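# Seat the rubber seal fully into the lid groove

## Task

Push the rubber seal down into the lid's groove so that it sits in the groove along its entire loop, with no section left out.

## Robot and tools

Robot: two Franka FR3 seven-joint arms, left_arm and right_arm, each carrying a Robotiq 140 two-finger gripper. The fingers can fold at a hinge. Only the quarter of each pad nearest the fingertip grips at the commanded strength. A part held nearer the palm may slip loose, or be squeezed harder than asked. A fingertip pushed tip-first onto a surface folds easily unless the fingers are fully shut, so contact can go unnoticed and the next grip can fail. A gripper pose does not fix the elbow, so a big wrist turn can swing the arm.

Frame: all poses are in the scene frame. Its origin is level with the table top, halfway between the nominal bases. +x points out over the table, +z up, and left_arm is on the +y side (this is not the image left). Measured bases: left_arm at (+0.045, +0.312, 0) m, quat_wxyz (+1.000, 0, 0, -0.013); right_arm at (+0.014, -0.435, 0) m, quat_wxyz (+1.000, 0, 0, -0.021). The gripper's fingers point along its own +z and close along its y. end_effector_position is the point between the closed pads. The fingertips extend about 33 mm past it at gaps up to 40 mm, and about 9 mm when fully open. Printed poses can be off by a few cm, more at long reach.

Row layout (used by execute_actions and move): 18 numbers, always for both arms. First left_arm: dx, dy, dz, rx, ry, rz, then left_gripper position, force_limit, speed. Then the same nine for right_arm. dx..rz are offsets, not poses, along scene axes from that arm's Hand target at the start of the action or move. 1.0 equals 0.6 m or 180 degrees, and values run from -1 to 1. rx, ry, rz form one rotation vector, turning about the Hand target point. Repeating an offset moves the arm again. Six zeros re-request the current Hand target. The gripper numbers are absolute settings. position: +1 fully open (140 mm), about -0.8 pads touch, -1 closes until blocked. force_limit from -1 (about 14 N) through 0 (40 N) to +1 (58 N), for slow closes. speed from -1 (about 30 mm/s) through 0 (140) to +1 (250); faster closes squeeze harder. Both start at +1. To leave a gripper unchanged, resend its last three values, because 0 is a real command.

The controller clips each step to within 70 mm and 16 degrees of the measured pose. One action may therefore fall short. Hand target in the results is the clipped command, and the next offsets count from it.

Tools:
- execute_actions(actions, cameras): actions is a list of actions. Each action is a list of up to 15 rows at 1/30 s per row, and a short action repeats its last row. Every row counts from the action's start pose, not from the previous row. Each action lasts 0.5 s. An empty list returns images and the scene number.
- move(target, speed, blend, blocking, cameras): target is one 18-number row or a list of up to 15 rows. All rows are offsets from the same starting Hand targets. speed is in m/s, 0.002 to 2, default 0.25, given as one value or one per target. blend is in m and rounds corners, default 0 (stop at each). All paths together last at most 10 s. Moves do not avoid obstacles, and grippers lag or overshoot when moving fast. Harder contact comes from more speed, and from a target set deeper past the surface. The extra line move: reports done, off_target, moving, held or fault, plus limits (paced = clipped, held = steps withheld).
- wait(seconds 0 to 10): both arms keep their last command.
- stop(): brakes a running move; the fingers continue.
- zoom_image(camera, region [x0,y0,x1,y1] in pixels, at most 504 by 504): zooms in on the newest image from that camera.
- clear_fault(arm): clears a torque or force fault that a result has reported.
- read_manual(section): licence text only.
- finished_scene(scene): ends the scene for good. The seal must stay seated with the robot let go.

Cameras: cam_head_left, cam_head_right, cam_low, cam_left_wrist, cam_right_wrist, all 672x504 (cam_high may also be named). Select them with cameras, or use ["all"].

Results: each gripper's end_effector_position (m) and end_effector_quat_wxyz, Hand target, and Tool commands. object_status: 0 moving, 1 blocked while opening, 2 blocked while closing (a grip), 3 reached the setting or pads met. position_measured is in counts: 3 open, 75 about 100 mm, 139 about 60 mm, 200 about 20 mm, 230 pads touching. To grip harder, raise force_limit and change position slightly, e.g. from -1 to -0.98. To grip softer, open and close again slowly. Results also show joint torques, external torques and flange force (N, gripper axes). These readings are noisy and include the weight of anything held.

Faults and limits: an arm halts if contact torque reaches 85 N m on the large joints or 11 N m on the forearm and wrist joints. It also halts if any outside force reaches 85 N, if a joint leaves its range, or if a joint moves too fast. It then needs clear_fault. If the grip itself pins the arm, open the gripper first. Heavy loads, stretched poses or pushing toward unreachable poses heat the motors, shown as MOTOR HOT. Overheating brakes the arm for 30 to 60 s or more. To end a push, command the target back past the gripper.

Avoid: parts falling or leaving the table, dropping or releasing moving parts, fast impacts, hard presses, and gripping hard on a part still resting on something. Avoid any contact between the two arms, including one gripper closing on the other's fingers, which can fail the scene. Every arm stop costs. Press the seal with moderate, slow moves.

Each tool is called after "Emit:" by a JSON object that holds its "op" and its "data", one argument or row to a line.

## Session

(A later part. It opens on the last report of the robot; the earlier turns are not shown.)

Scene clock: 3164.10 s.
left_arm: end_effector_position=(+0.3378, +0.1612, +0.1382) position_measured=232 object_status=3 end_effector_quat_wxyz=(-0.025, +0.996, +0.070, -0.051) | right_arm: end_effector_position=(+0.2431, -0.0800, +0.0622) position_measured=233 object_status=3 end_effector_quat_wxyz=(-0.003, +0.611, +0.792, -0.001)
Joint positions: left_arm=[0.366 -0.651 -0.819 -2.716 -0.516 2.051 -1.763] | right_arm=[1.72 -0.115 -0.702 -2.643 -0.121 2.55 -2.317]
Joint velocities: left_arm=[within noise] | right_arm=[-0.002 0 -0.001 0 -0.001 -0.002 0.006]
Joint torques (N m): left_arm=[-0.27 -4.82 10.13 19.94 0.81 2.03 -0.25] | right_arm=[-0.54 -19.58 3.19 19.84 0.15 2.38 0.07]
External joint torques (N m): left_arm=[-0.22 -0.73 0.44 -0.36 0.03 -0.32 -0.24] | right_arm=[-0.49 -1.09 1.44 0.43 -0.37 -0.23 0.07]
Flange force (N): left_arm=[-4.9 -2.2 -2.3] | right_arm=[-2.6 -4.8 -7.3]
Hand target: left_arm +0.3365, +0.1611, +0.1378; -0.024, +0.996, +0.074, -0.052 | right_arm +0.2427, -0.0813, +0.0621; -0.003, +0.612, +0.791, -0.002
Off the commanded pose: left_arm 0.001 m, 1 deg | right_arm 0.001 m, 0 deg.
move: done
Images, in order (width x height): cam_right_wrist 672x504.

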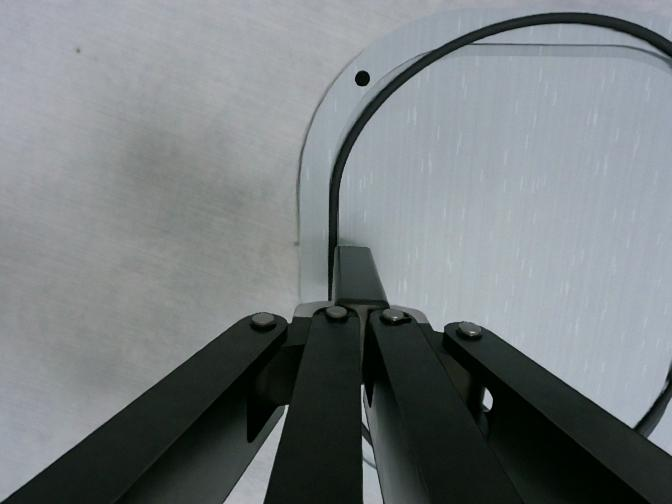

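Emit:
{"op": "move", "data": {
  "target": [
    [0,0,0,0,0,0,-1,0,0,-0.0203,0.0455,-0.01,0,0,0,-1,0,0],
    [0,0,0,0,0,0,-1,0,0,-0.0203,0.0455,-0.036,0,0,0,-1,0,0],
    [0,0,0,0,0,0,-1,0,0,-0.0203,0.0455,-0.01,0,0,0,-1,0,0],
    [0,0,0,0,0,0,-1,0,0,-0.0203,0.0713,-0.01,0,0,-0.01,-1,0,0],
    [0,0,0,0,0,0,-1,0,0,-0.0203,0.0713,-0.033,0,0,-0.01,-1,0,0],
    [0,0,0,0,0,0,-1,0,0,-0.0315,0.0713,-0.036,0,0,-0.01,-1,0,0],
    [0,0,0,0,0,0,-1,0,0,-0.0315,0.0713,-0.01,0,0,-0.01,-1,0,0],
    [0,0,0,0,0,0,-1,0,0,-0.0187,0.093,-0.01,0,0,-0.09,-1,0,0],
    [0,0,0,0,0,0,-1,0,0,-0.0187,0.093,-0.033,0,0,-0.09,-1,0,0],
    [0,0,0,0,0,0,-1,0,0,-0.032,0.0975,-0.036,0,0,-0.09,-1,0,0],
    [0,0,0,0,0,0,-1,0,0,-0.032,0.0975,-0.01,0,0,-0.09,-1,0,0],
    [0,0,0,0,0,0,-1,0,0,-0.015,0.045,0,0,0,-0.09,-1,0,0]
  ],
  "speed": [0.25,0.07,0.15,0.2,0.07,0.04,0.15,0.2,0.07,0.04,0.15,0.15],
  "cameras": ["cam_right_wrist"]
}}

Emit:
{"op": "zoom_image", "data": {
  "camera": "cam_right_wrist",
  "region": [240, 0, 490, 250]
}}

Scene clock: 3187.50 s.
left_arm: end_effector_position=(+0.3378, +0.1612, +0.1382) position_measured=232 object_status=3 end_effector_quat_wxyz=(-0.025, +0.996, +0.070, -0.051) | right_arm: end_effector_position=(+0.2339, -0.0530, +0.0622) position_measured=233 object_status=3 end_effector_quat_wxyz=(-0.004, +0.716, +0.698, -0.001)
Joint positions: left_arm=[0.366 -0.651 -0.819 -2.716 -0.516 2.051 -1.763] | right_arm=[1.765 -0.054 -0.686 -2.587 -0.047 2.545 -2.038]
Joint velocities: left_arm=[within noise] | right_arm=[0 0 -0.001 0 0 0 0.005]
Joint torques (N m): left_arm=[-0.31 -4.85 10.16 19.86 0.82 2.03 -0.23] | right_arm=[-0.33 -21.69 1.91 20.12 0.21 2.35 0.05]
External joint torques (N m): left_arm=[-0.33 -0.82 0.42 -0.37 0.03 -0.32 -0.23] | right_arm=[-0.31 -1.08 1.06 0.45 -0.3 -0.29 0.05]
Flange force (N): left_arm=[-5.5 -2.4 -2.4] | right_arm=[-2.7 -2.6 -6.0]
Hand target: left_arm +0.3365, +0.1611, +0.1378; -0.024, +0.996, +0.074, -0.052 | right_arm +0.2337, -0.0543, +0.0621; -0.003, +0.717, +0.697, -0.002
Off the commanded pose: left_arm 0.001 m, 1 deg | right_arm 0.001 m, 0 deg.
move: done
Images, in order (width x height): cam_right_wrist 672x504.

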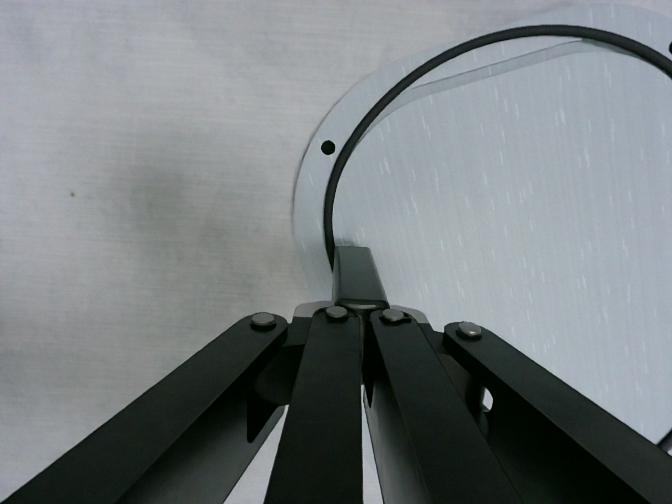

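Scaled by 2.016 from the camera's 672x504 image, which has a finer 960x720 frame.

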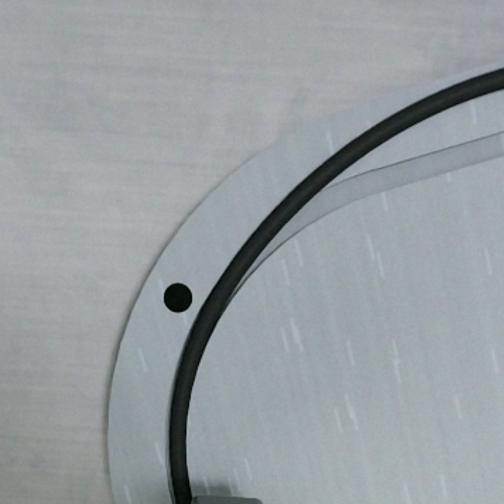

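Emit:
{"op": "move", "data": {
  "target": [
    [0,0,0,0,0,0,-1,0,0,-0.0045,0.0897,0,0,0,-0.1,-1,0,0],
    [0,0,0,0,0,0,-1,0,0,-0.0045,0.0897,-0.0345,0,0,-0.1,-1,0,0],
    [0,0,0,0,0,0,-1,0,0,0.0088,0.0813,-0.0372,0,0,-0.1,-1,0,0],
    [0,0,0,0,0,0,-1,0,0,0.0088,0.0813,-0.01,0,0,-0.1,-1,0,0],
    [0,0,0,0,0,0,-1,0,0,0.0172,0.1113,-0.01,0,0,-0.22,-1,0,0],
    [0,0,0,0,0,0,-1,0,0,0.0172,0.1113,-0.0345,0,0,-0.22,-1,0,0],
    [0,0,0,0,0,0,-1,0,0,0.0297,0.098,-0.0372,0,0,-0.22,-1,0,0],
    [0,0,0,0,0,0,-1,0,0,0.0297,0.098,-0.01,0,0,-0.22,-1,0,0],
    [0,0,0,0,0,0,-1,0,0,0.01,0.08,0,0,0,-0.22,-1,0,0]
  ],
  "speed": [0.3,0.07,0.04,0.15,0.3,0.07,0.04,0.15,0.15],
  "cameras": ["cam_right_wrist"]
}}

Emit:
{"op": "zoom_image", "data": {
  "camera": "cam_right_wrist",
  "region": [290, 0, 540, 250]
}}

Scene clock: 3208.07 s.
left_arm: end_effector_position=(+0.3378, +0.1612, +0.1382) position_measured=232 object_status=3 end_effector_quat_wxyz=(-0.025, +0.996, +0.070, -0.051) | right_arm: end_effector_position=(+0.2400, -0.0060, +0.0620) position_measured=233 object_status=3 end_effector_quat_wxyz=(-0.004, +0.911, +0.413, -0.001)
Joint positions: left_arm=[0.366 -0.651 -0.819 -2.716 -0.516 2.051 -1.763] | right_arm=[1.883 0.095 -0.751 -2.443 0.123 2.512 -1.431]
Joint velocities: left_arm=[within noise] | right_arm=[0 0 -0.001 0 -0.001 0 0.005]
Joint torques (N m): left_arm=[-0.3 -4.81 10.18 19.87 0.82 2.04 -0.24] | right_arm=[0.29 -25.18 -1.36 20.72 0.13 2.57 0.05]
External joint torques (N m): left_arm=[-0.27 -0.77 0.5 -0.31 0.03 -0.3 -0.23] | right_arm=[0.3 -1.33 0.48 0.43 -0.37 -0.11 0.05]
Flange force (N): left_arm=[-5.1 -2.4 -2.5] | right_arm=[-4.3 -0.1 -5.7]
Hand target: left_arm +0.3365, +0.1611, +0.1378; -0.024, +0.996, +0.074, -0.052 | right_arm +0.2397, -0.0063, +0.0621; -0.003, +0.911, +0.413, -0.001
Off the commanded pose: left_arm 0.001 m, 1 deg | right_arm 0.001 m, 0 deg.
move: done
Images, in order (width x height): cam_right_wrist 672x504.

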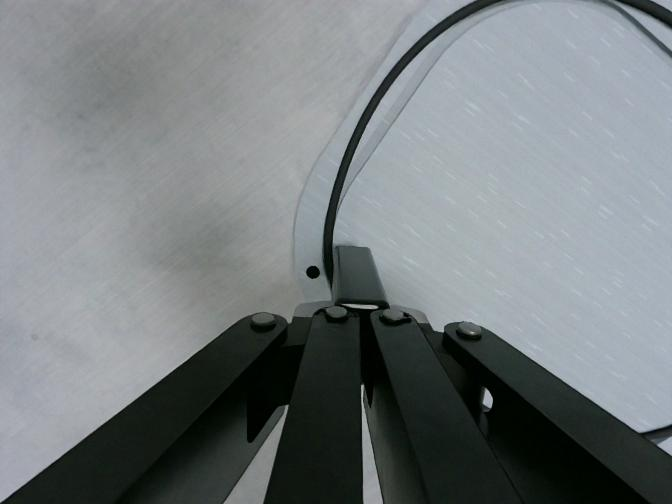

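Scaled by 2.016 from the camera's 672x504 image, which has a finer 960x720 frame.

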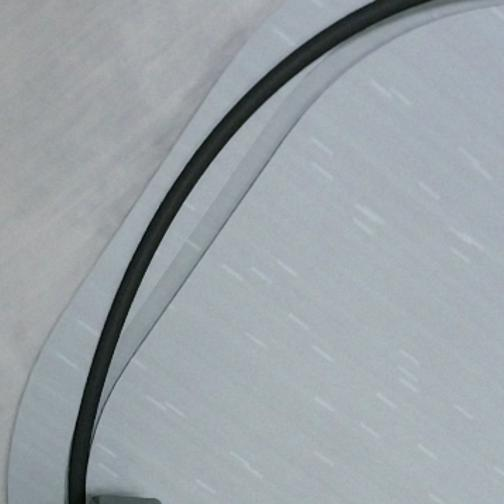

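Emit:
{"op": "move", "data": {
  "target": [
    [0,0,0,0,0,0,-1,0,0,0.0238,0.0455,-0.005,0,0,-0.12,-1,0,0],
    [0,0,0,0,0,0,-1,0,0,0.0238,0.0455,-0.0335,0,0,-0.12,-1,0,0],
    [0,0,0,0,0,0,-1,0,0,0.0238,0.0295,-0.036,0,0,-0.12,-1,0,0],
    [0,0,0,0,0,0,-1,0,0,0.0238,0.0295,-0.01,0,0,-0.12,-1,0,0],
    [0,0,0,0,0,0,-1,0,0,0.0455,0.0605,-0.01,0,0,-0.17,-1,0,0],
    [0,0,0,0,0,0,-1,0,0,0.0455,0.0605,-0.0335,0,0,-0.17,-1,0,0],
    [0,0,0,0,0,0,-1,0,0,0.0455,0.042,-0.036,0,0,-0.17,-1,0,0],
    [0,0,0,0,0,0,-1,0,0,0.0455,0.042,-0.01,0,0,-0.17,-1,0,0],
    [0,0,0,0,0,0,-1,0,0,0.0672,0.0672,-0.01,0,0,-0.19,-1,0,0],
    [0,0,0,0,0,0,-1,0,0,0.0672,0.0672,-0.0335,0,0,-0.19,-1,0,0],
    [0,0,0,0,0,0,-1,0,0,0.0672,0.0475,-0.036,0,0,-0.19,-1,0,0],
    [0,0,0,0,0,0,-1,0,0,0.0672,0.0475,-0.01,0,0,-0.19,-1,0,0],
    [0,0,0,0,0,0,-1,0,0,0.04,0.04,0,0,0,-0.19,-1,0,0]
  ],
  "speed": [0.3,0.08,0.05,0.15,0.3,0.08,0.05,0.15,0.3,0.08,0.05,0.15,0.2],
  "cameras": ["cam_right_wrist"]
}}

Emit:
{"op": "zoom_image", "data": {
  "camera": "cam_right_wrist",
  "region": [290, 0, 540, 250]
}}

Scene clock: 3228.33 s.
left_arm: end_effector_position=(+0.3378, +0.1612, +0.1382) position_measured=232 object_status=3 end_effector_quat_wxyz=(-0.025, +0.996, +0.070, -0.051) | right_arm: end_effector_position=(+0.2634, +0.0178, +0.0621) position_measured=233 object_status=3 end_effector_quat_wxyz=(-0.004, +0.992, +0.128, -0.001)
Joint positions: left_arm=[0.366 -0.651 -0.819 -2.716 -0.516 2.051 -1.763] | right_arm=[1.985 0.231 -0.871 -2.329 0.292 2.463 -0.97]
Joint velocities: left_arm=[within noise] | right_arm=[0.001 -0.001 0 0.001 0 0 0.006]
Joint torques (N m): left_arm=[-0.28 -4.8 10.15 19.9 0.81 2.04 -0.23] | right_arm=[0.21 -25.84 -4.73 20.89 0.21 2.74 -0.03]
External joint torques (N m): left_arm=[-0.31 -0.81 0.42 -0.36 0.02 -0.32 -0.22] | right_arm=[0.23 -0.83 0.55 0.45 -0.3 0.07 -0.03]
Flange force (N): left_arm=[-5.4 -2.3 -2.4] | right_arm=[-1.6 0.6 -2.6]
Hand target: left_arm +0.3365, +0.1611, +0.1378; -0.024, +0.996, +0.074, -0.052 | right_arm +0.2637, +0.0177, +0.0621; -0.003, +0.992, +0.126, +0.000
Off the commanded pose: left_arm 0.001 m, 1 deg | right_arm 0.000 m, 0 deg.
move: done
Images, in order (width x height): cam_right_wrist 672x504.

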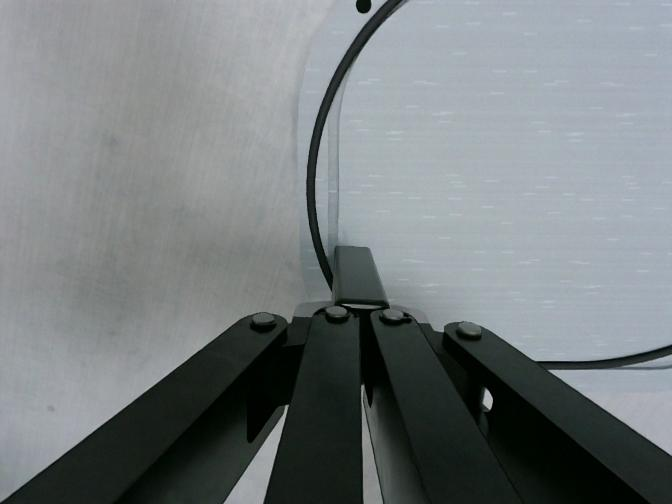

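Scaled by 2.016 from the camera's 672x504 image, which has a finer 960x720 frame.

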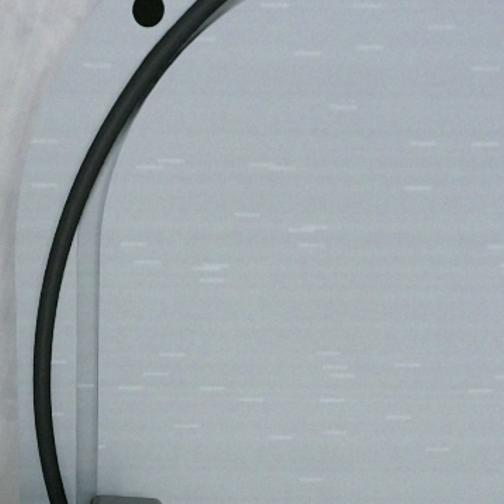

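Emit:
{"op": "move", "data": {
  "target": [
    [0,0,0,0,0,0,-1,0,0,0.0038,0.027,-0.005,0,0,0,-1,0,0],
    [0,0,0,0,0,0,-1,0,0,0.0038,0.027,-0.0345,0,0,0,-1,0,0],
    [0,0,0,0,0,0,-1,0,0,0.0038,0.001,-0.038,0,0,0,-1,0,0],
    [0,0,0,0,0,0,-1,0,0,0.0038,0.001,-0.01,0,0,0,-1,0,0],
    [0,0,0,0,0,0,-1,0,0,0.0255,0.0355,-0.01,0,0,0,-1,0,0],
    [0,0,0,0,0,0,-1,0,0,0.0255,0.0355,-0.0345,0,0,0,-1,0,0],
    [0,0,0,0,0,0,-1,0,0,0.0255,0.0075,-0.038,0,0,0,-1,0,0],
    [0,0,0,0,0,0,-1,0,0,0.0255,0.0075,-0.01,0,0,0,-1,0,0],
    [0,0,0,0,0,0,-1,0,0,0.0472,0.0405,-0.01,0,0,0,-1,0,0],
    [0,0,0,0,0,0,-1,0,0,0.0472,0.0405,-0.0345,0,0,0,-1,0,0],
    [0,0,0,0,0,0,-1,0,0,0.0472,0.014,-0.038,0,0,0,-1,0,0],
    [0,0,0,0,0,0,-1,0,0,0.0472,0.014,-0.01,0,0,0,-1,0,0],
    [0,0,0,0,0,0,-1,0,0,0,0,0,0,0,0,-1,0,0]
  ],
  "speed": [0.3,0.08,0.05,0.15,0.3,0.08,0.05,0.15,0.3,0.08,0.05,0.15,0.25],
  "cameras": ["cam_right_wrist"]
}}

Emit:
{"op": "zoom_image", "data": {
  "camera": "cam_right_wrist",
  "region": [290, 0, 540, 250]
}}

Scene clock: 3253.73 s.
left_arm: end_effector_position=(+0.3378, +0.1612, +0.1382) position_measured=232 object_status=3 end_effector_quat_wxyz=(-0.025, +0.996, +0.070, -0.051) | right_arm: end_effector_position=(+0.2634, +0.0178, +0.0622) position_measured=233 object_status=3 end_effector_quat_wxyz=(-0.004, +0.992, +0.128, -0.001)
Joint positions: left_arm=[0.366 -0.651 -0.819 -2.716 -0.516 2.051 -1.763] | right_arm=[1.97 0.226 -0.856 -2.329 0.284 2.464 -0.964]
Joint velocities: left_arm=[within noise] | right_arm=[0.001 0.001 0 0 0 -0.001 0.006]
Joint torques (N m): left_arm=[-0.28 -4.83 10.15 19.84 0.83 2.03 -0.26] | right_arm=[0.29 -26.11 -4.65 20.92 0.32 2.74 0.15]
External joint torques (N m): left_arm=[-0.32 -0.85 0.42 -0.37 0.04 -0.32 -0.25] | right_arm=[0.28 -0.86 0.43 0.45 -0.19 0.08 0.15]
Flange force (N): left_arm=[-5.5 -2.4 -2.5] | right_arm=[-2.2 0.7 -3.0]
Hand target: left_arm +0.3365, +0.1611, +0.1378; -0.024, +0.996, +0.074, -0.052 | right_arm +0.2637, +0.0177, +0.0621; -0.003, +0.992, +0.126, +0.000
Off the commanded pose: left_arm 0.001 m, 1 deg | right_arm 0.000 m, 0 deg.
move: done
Images, in order (width x height): cam_right_wrist 672x504.

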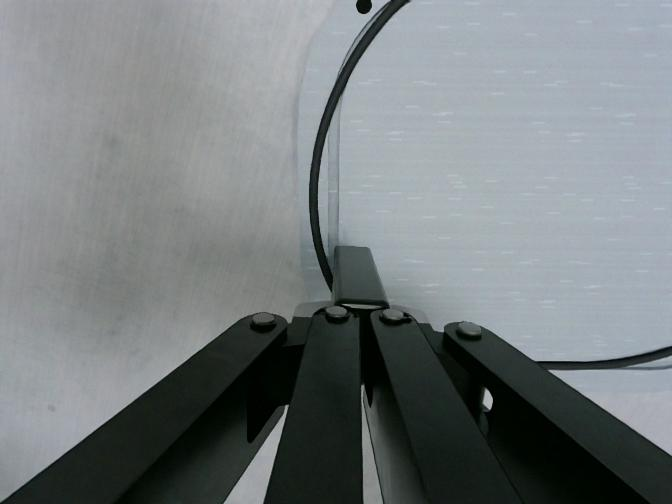

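Scaled by 2.016 from the camera's 672x504 image, which has a finer 960x720 frame.

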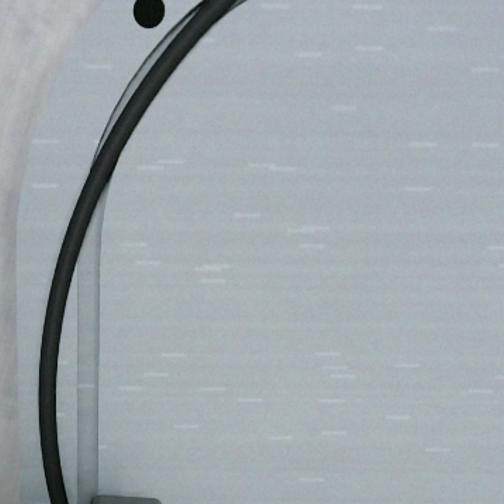

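Emit:
{"op": "move", "data": {
  "target": [
    [0,0,0,0,0,0,-1,0,0,0.0255,0.033,-0.005,0,0,0,-1,0,0],
    [0,0,0,0,0,0,-1,0,0,0.0255,0.033,-0.037,0,0,0,-1,0,0]
  ],
  "speed": 0.08,
  "cameras": ["cam_right_wrist"]
}}

Emit:
{"op": "move", "data": {
  "target": [0,0,0,0,0,0,-1,0,0,0,-0.02,-0.002,0,0,0,-1,0,0],
  "speed": 0.03,
  "cameras": ["cam_right_wrist"]
}}

Scene clock: 3260.90 s.
left_arm: end_effector_position=(+0.3378, +0.1612, +0.1382) position_measured=232 object_status=3 end_effector_quat_wxyz=(-0.025, +0.996, +0.070, -0.051) | right_arm: end_effector_position=(+0.2755, +0.0444, +0.0476) position_measured=233 object_status=3 end_effector_quat_wxyz=(-0.010, +0.992, +0.128, -0.001)
Joint positions: left_arm=[0.366 -0.651 -0.819 -2.716 -0.516 2.051 -1.763] | right_arm=[1.87 0.335 -0.759 -2.236 0.39 2.46 -1.034]
Joint velocities: left_arm=[within noise] | right_arm=[-0.001 0 0 0 0.001 0.001 -0.006]
Joint torques (N m): left_arm=[-0.26 -4.83 10.16 19.9 0.8 2.04 -0.24] | right_arm=[-2.79 -21.97 -5.72 16.25 0.5 3.74 -0.35]
External joint torques (N m): left_arm=[-0.26 -0.84 0.44 -0.33 0.01 -0.31 -0.23] | right_arm=[-2.76 8.51 1.34 -3.98 -0.02 1.05 -0.35]
Flange force (N): left_arm=[-5.3 -2.4 -2.5] | right_arm=[13.4 -6.0 28.8]
Hand target: left_arm +0.3365, +0.1611, +0.1378; -0.024, +0.996, +0.074, -0.052 | right_arm +0.2790, +0.0375, +0.0399; -0.003, +0.992, +0.126, +0.000
Off the commanded pose: left_arm 0.001 m, 1 deg | right_arm 0.011 m, 1 deg.
move: off_target (right_arm)
Images, in order (width x height): cam_right_wrist 672x504.

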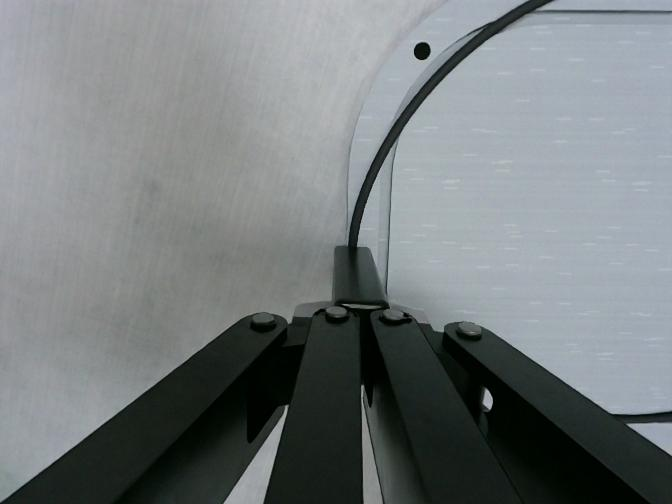

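Scene clock: 3261.77 s.
left_arm: end_effector_position=(+0.3378, +0.1612, +0.1382) position_measured=232 object_status=3 end_effector_quat_wxyz=(-0.025, +0.996, +0.070, -0.051) | right_arm: end_effector_position=(+0.2790, +0.0362, +0.0477) position_measured=233 object_status=3 end_effector_quat_wxyz=(-0.015, +0.992, +0.125, +0.002)
Joint positions: left_arm=[0.366 -0.651 -0.819 -2.716 -0.516 2.051 -1.763] | right_arm=[1.872 0.312 -0.77 -2.269 0.384 2.488 -1.04]
Joint torques (N m): left_arm=[-0.27 -4.8 10.13 19.86 0.82 2.03 -0.22] | right_arm=[-1.16 -21.97 -5.93 14.24 -0.34 2.27 -0.15]
External joint torques (N m): left_arm=[-0.24 -0.71 0.44 -0.44 0.03 -0.33 -0.21] | right_arm=[-1.17 7.47 0.66 -5.95 -0.85 -0.45 -0.14]
Flange force (N): left_arm=[-5.0 -2.4 -2.2] | right_arm=[2.5 1.1 18.3]
Hand target: left_arm +0.3365, +0.1611, +0.1378; -0.024, +0.996, +0.074, -0.052 | right_arm +0.2790, +0.0255, +0.0387; -0.003, +0.992, +0.126, +0.000
Off the commanded pose: left_arm 0.001 m, 1 deg | right_arm 0.014 m, 1 deg.
move: off_target (right_arm)
Images, in order (width x height): cam_right_wrist 672x504.

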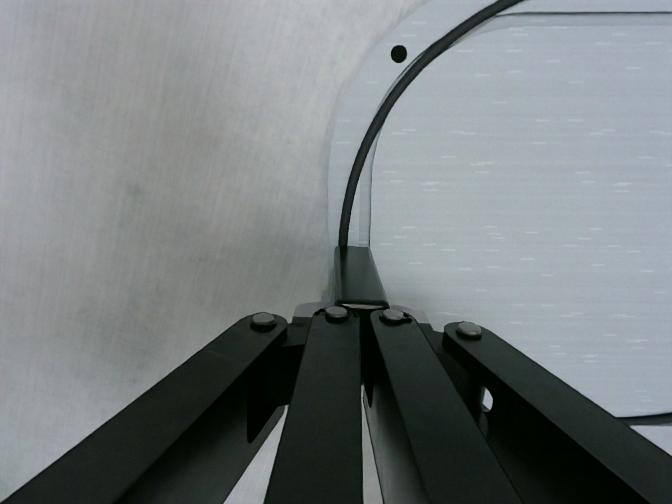

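Emit:
{"op": "move", "data": {
  "target": [0,0,0,0,0,0,-1,0,0,0,-0.01,0.002,0,0,0,-1,0,0],
  "speed": 0.03,
  "cameras": ["cam_right_wrist"]
}}

Scene clock: 3269.37 s.
left_arm: end_effector_position=(+0.3378, +0.1612, +0.1382) position_measured=232 object_status=3 end_effector_quat_wxyz=(-0.025, +0.996, +0.070, -0.051) | right_arm: end_effector_position=(+0.2836, +0.0270, +0.0470) position_measured=233 object_status=3 end_effector_quat_wxyz=(-0.013, +0.992, +0.123, +0.004)
Joint positions: left_arm=[0.366 -0.651 -0.819 -2.716 -0.516 2.051 -1.763] | right_arm=[1.875 0.299 -0.783 -2.29 0.37 2.499 -1.04]
Joint velocities: left_arm=[within noise] | right_arm=[0 0.001 -0.006 -0.005 -0.005 0 0.001]
Joint torques (N m): left_arm=[-0.28 -4.86 10.17 19.91 0.81 2.04 -0.24] | right_arm=[0.7 -24.42 -3.15 14.66 0.24 1.65 -0.18]
External joint torques (N m): left_arm=[-0.24 -0.76 0.47 -0.42 0.02 -0.32 -0.23] | right_arm=[0.73 4.28 3.27 -5.45 -0.26 -1.09 -0.18]
Flange force (N): left_arm=[-5.2 -2.5 -2.3] | right_arm=[-3.3 1.4 13.8]
Hand target: left_arm +0.3365, +0.1611, +0.1378; -0.024, +0.996, +0.074, -0.052 | right_arm +0.2790, +0.0195, +0.0399; -0.003, +0.992, +0.126, +0.000
Off the commanded pose: left_arm 0.001 m, 1 deg | right_arm 0.011 m, 1 deg.
move: off_target (right_arm)
Images, in order (width x height): cam_right_wrist 672x504.

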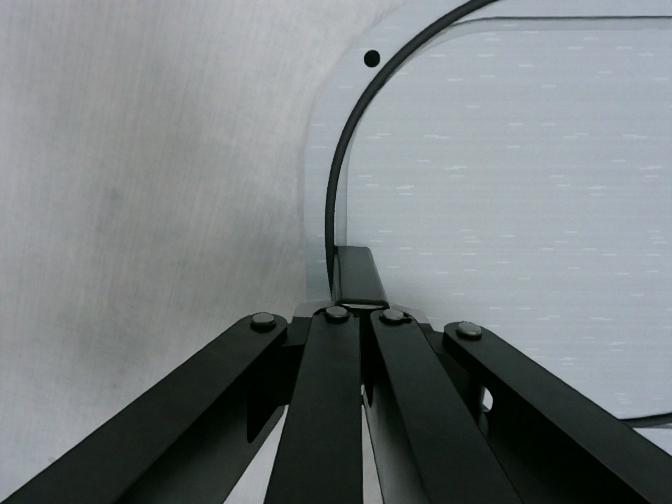

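Emit:
{"op": "move", "data": {
  "target": [
    [0,0,0,0,0,0,-1,0,0,0,0,0.025,0,0,0,-1,0,0],
    [0,0,0,0,0,0,-1,0,0,0.005,0.027,0.025,0,0,0,-1,0,0],
    [0,0,0,0,0,0,-1,0,0,0.005,0.027,0.0,0,0,0,-1,0,0],
    [0,0,0,0,0,0,-1,0,0,0.005,-0.003,0.0,0,0,0,-1,0,0],
    [0,0,0,0,0,0,-1,0,0,0.005,-0.003,0.025,0,0,0,-1,0,0],
    [0,0,0,0,0,0,-1,0,0,0.032,0.035,0.025,0,0,0,-1,0,0],
    [0,0,0,0,0,0,-1,0,0,0.032,0.035,0.0,0,0,0,-1,0,0],
    [0,0,0,0,0,0,-1,0,0,0.032,0.004,0.0,0,0,0,-1,0,0],
    [0,0,0,0,0,0,-1,0,0,0.032,0.004,0.025,0,0,0,-1,0,0],
    [0,0,0,0,0,0,-1,0,0,0.0,0,0.035,0,0,0,-1,0,0]
  ],
  "speed": [0.12,0.2,0.06,0.04,0.12,0.2,0.06,0.04,0.12,0.2],
  "cameras": ["cam_right_wrist"]
}}

Emit:
{"op": "zoom_image", "data": {
  "camera": "cam_right_wrist",
  "region": [290, 0, 540, 250]
}}

Scene clock: 3286.00 s.
left_arm: end_effector_position=(+0.3378, +0.1612, +0.1382) position_measured=232 object_status=3 end_effector_quat_wxyz=(-0.025, +0.996, +0.070, -0.051) | right_arm: end_effector_position=(+0.2787, +0.0196, +0.0609) position_measured=233 object_status=3 end_effector_quat_wxyz=(-0.004, +0.992, +0.128, -0.001)
Joint positions: left_arm=[0.366 -0.651 -0.819 -2.716 -0.516 2.051 -1.763] | right_arm=[1.909 0.254 -0.822 -2.297 0.304 2.454 -1.002]
Joint velocities: left_arm=[within noise] | right_arm=[0 -0.001 -0.002 0 0.002 0 0.007]
Joint torques (N m): left_arm=[-0.26 -4.82 10.16 19.89 0.81 2.03 -0.24] | right_arm=[0.34 -27.81 -5.07 20.97 0.34 2.73 0.09]
External joint torques (N m): left_arm=[-0.23 -0.74 0.47 -0.44 0.02 -0.33 -0.23] | right_arm=[0.41 -0.73 0.63 0.35 -0.19 0.04 0.09]
Flange force (N): left_arm=[-5.2 -2.5 -2.3] | right_arm=[-2.0 0.2 -2.2]
Hand target: left_arm +0.3365, +0.1611, +0.1378; -0.024, +0.996, +0.074, -0.052 | right_arm +0.2790, +0.0195, +0.0609; -0.003, +0.992, +0.126, +0.000
Off the commanded pose: left_arm 0.001 m, 1 deg | right_arm 0.000 m, 0 deg.
move: done
Images, in order (width x height): cam_right_wrist 672x504.

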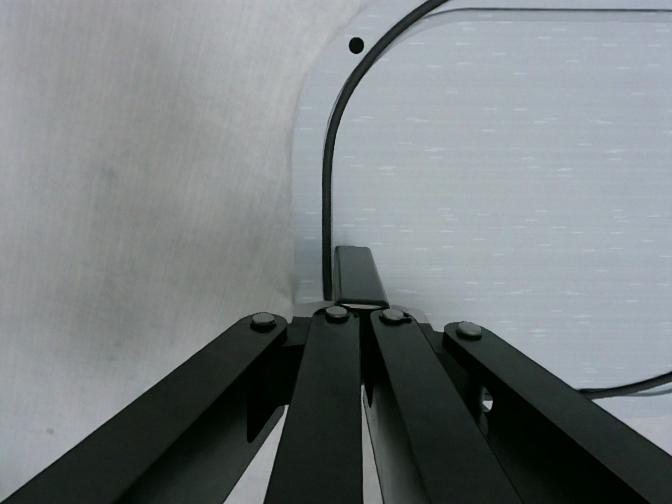

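Scaled by 2.016 from the camera's 672x504 image, which has a finer 960x720 frame.

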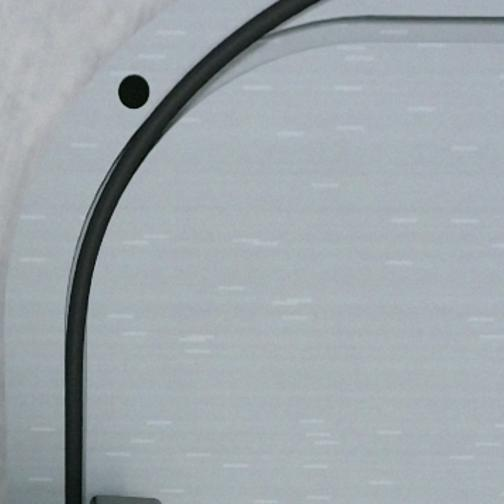

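Emit:
{"op": "move", "data": {
  "target": [
    [0,0,0,0,0,0,-1,0,0,0.0983,0.035,-0.01,0,0,-0.11,-1,0,0],
    [0,0,0,0,0,0,-1,0,0,0.0983,0.035,-0.0357,0,0,-0.11,-1,0,0],
    [0,0,0,0,0,0,-1,0,0,0.0983,0.035,-0.01,0,0,-0.11,-1,0,0],
    [0,0,0,0,0,0,-1,0,0,0.1333,0.035,-0.01,0,0,-0.25,-1,0,0],
    [0,0,0,0,0,0,-1,0,0,0.1333,0.035,-0.035,0,0,-0.25,-1,0,0],
    [0,0,0,0,0,0,-1,0,0,0.1183,0.01,-0.035,0,0,-0.25,-1,0,0],
    [0,0,0,0,0,0,-1,0,0,0.1183,0.01,-0.01,0,0,-0.25,-1,0,0],
    [0,0,0,0,0,0,-1,0,0,0.16,0.0175,-0.01,0,0,-0.33,-1,0,0],
    [0,0,0,0,0,0,-1,0,0,0.16,0.0175,-0.035,0,0,-0.33,-1,0,0],
    [0,0,0,0,0,0,-1,0,0,0.1392,-0.0033,-0.035,0,0,-0.33,-1,0,0],
    [0,0,0,0,0,0,-1,0,0,0.1392,-0.0033,0,0,0,-0.33,-1,0,0]
  ],
  "speed": [0.3,0.08,0.15,0.3,0.08,0.05,0.15,0.3,0.08,0.05,0.15],
  "cameras": ["cam_right_wrist"]
}}

Emit:
{"op": "zoom_image", "data": {
  "camera": "cam_right_wrist",
  "region": [250, 0, 500, 250]
}}

Scene clock: 3304.87 s.
left_arm: end_effector_position=(+0.3378, +0.1612, +0.1382) position_measured=232 object_status=3 end_effector_quat_wxyz=(-0.025, +0.996, +0.070, -0.051) | right_arm: end_effector_position=(+0.3280, +0.0374, +0.0578) position_measured=233 object_status=3 end_effector_quat_wxyz=(-0.008, +1.000, +0.022, +0.009)
Joint positions: left_arm=[0.366 -0.651 -0.819 -2.716 -0.516 2.051 -1.763] | right_arm=[1.841 0.392 -0.823 -2.163 0.424 2.415 -0.919]
Joint torques (N m): left_arm=[-0.27 -4.81 10.14 19.87 0.81 2.03 -0.23] | right_arm=[-0.23 -32.73 -8.17 21.85 0.22 2.62 -0.21]
External joint torques (N m): left_arm=[-0.28 -0.81 0.42 -0.37 0.03 -0.32 -0.22] | right_arm=[-0.26 -1.8 0.68 1.34 -0.33 -0.1 -0.21]
Flange force (N): left_arm=[-5.3 -2.4 -2.4] | right_arm=[1.2 -1.0 -3.0]
Hand target: left_arm +0.3365, +0.1611, +0.1378; -0.024, +0.996, +0.074, -0.052 | right_arm +0.3272, +0.0375, +0.0580; -0.007, +1.000, +0.026, +0.010 (not the last commanded pose)
Off the commanded pose: left_arm 0.001 m, 1 deg | right_arm 0.040 m, 47 deg.
move: held (right_arm; a check stopped the path); path passed 1 of 11 targets; limits=held
pose unreachable (right arm): on one or more control steps of this call, first in action 0 (counted from 0), this arm could not follow its commanded pose, so it was not sent that pose on those steps. It may still have moved: this result reports where it is.
cause: moving toward the commanded pose would bring a part of the arm too close to another arm (a part of this arm just beyond joint 7 (wrist roll) and a part of the left arm just beyond its joint 7 (wrist roll), under 1 mm apart when this arm was first held).
Images, in order (width x height): cam_right_wrist 672x504.

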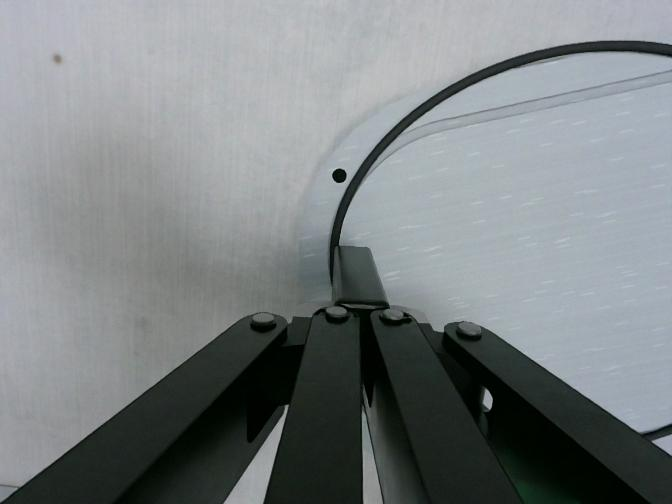

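Scaled by 2.016 from the camera's 672x504 image, which has a finer 960x720 frame.

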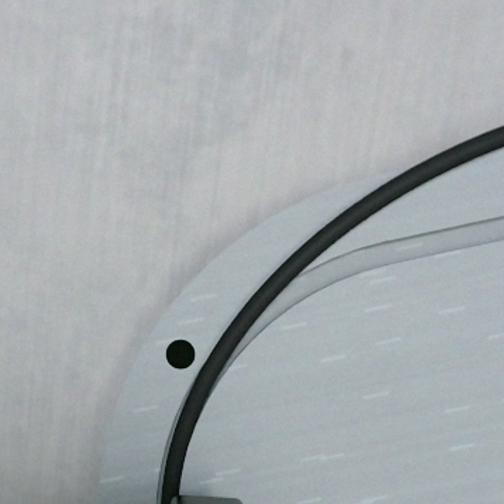

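Emit:
{"op": "move", "data": {
  "target": [
    [0,0.2,0.05,0,0,0,-1,0,0,0,0,0.01,0,0,0,-1,0,0],
    [0,0.2,0.05,0,0,0,-1,0,0,0.0563,0.005,0,0,0,-0.155,-1,0,0],
    [0,0.2,0.05,0,0,0,-1,0,0,0.0563,0.005,-0.03,0,0,-0.155,-1,0,0],
    [0,0.2,0.05,0,0,0,-1,0,0,0.0447,-0.0217,-0.031,0,0,-0.155,-1,0,0],
    [0,0.2,0.05,0,0,0,-1,0,0,0.0447,-0.0217,0,0,0,-0.155,-1,0,0],
    [0,0.2,0.05,0,0,0,-1,0,0,0.083,-0.005,0,0,0,-0.255,-1,0,0],
    [0,0.2,0.05,0,0,0,-1,0,0,0.083,-0.005,-0.03,0,0,-0.255,-1,0,0],
    [0,0.2,0.05,0,0,0,-1,0,0,0.0613,-0.0325,-0.031,0,0,-0.255,-1,0,0],
    [0,0.2,0.05,0,0,0,-1,0,0,0.0613,-0.0325,0.0,0,0,-0.255,-1,0,0]
  ],
  "speed": [0.3,0.3,0.08,0.05,0.15,0.3,0.08,0.05,0.15],
  "cameras": ["cam_right_wrist"]
}}

Emit:
{"op": "zoom_image", "data": {
  "camera": "cam_right_wrist",
  "region": [250, 0, 500, 250]
}}

Scene clock: 3333.67 s.
left_arm: end_effector_position=(+0.3388, +0.2803, +0.1691) position_measured=232 object_status=3 end_effector_quat_wxyz=(-0.023, +0.996, +0.078, -0.049) | right_arm: end_effector_position=(+0.3650, +0.0193, +0.0585) position_measured=233 object_status=3 end_effector_quat_wxyz=(-0.006, +0.931, -0.365, +0.012)
Joint positions: left_arm=[0.428 -0.742 -0.528 -2.783 -0.338 1.986 -1.556] | right_arm=[1.984 0.566 -1.063 -2.109 0.656 2.311 -0.339]
Joint velocities: left_arm=[within noise] | right_arm=[0.001 0 0.001 -0.001 0.001 -0.004 0.002]
Joint torques (N m): left_arm=[-0.29 -4.81 7.09 21.98 0.97 2 0.18] | right_arm=[0.28 -29.84 -14.95 19.7 0.32 2.4 0.01]
External joint torques (N m): left_arm=[-0.27 -0.08 0.37 -0.3 0.13 -0.39 0.19] | right_arm=[0.34 -0.93 0.3 0.56 -0.26 -0.29 0.01]
Flange force (N): left_arm=[-2.5 -1.2 -1.0] | right_arm=[-0.6 0.2 -2.5]
Hand target: left_arm +0.3365, +0.2811, +0.1678; -0.024, +0.996, +0.074, -0.052 | right_arm +0.3640, +0.0180, +0.0580; -0.003, +0.931, -0.366, +0.012
Off the commanded pose: left_arm 0.003 m, 1 deg | right_arm 0.002 m, 0 deg.
move: done
Images, in order (width x height): cam_right_wrist 672x504.

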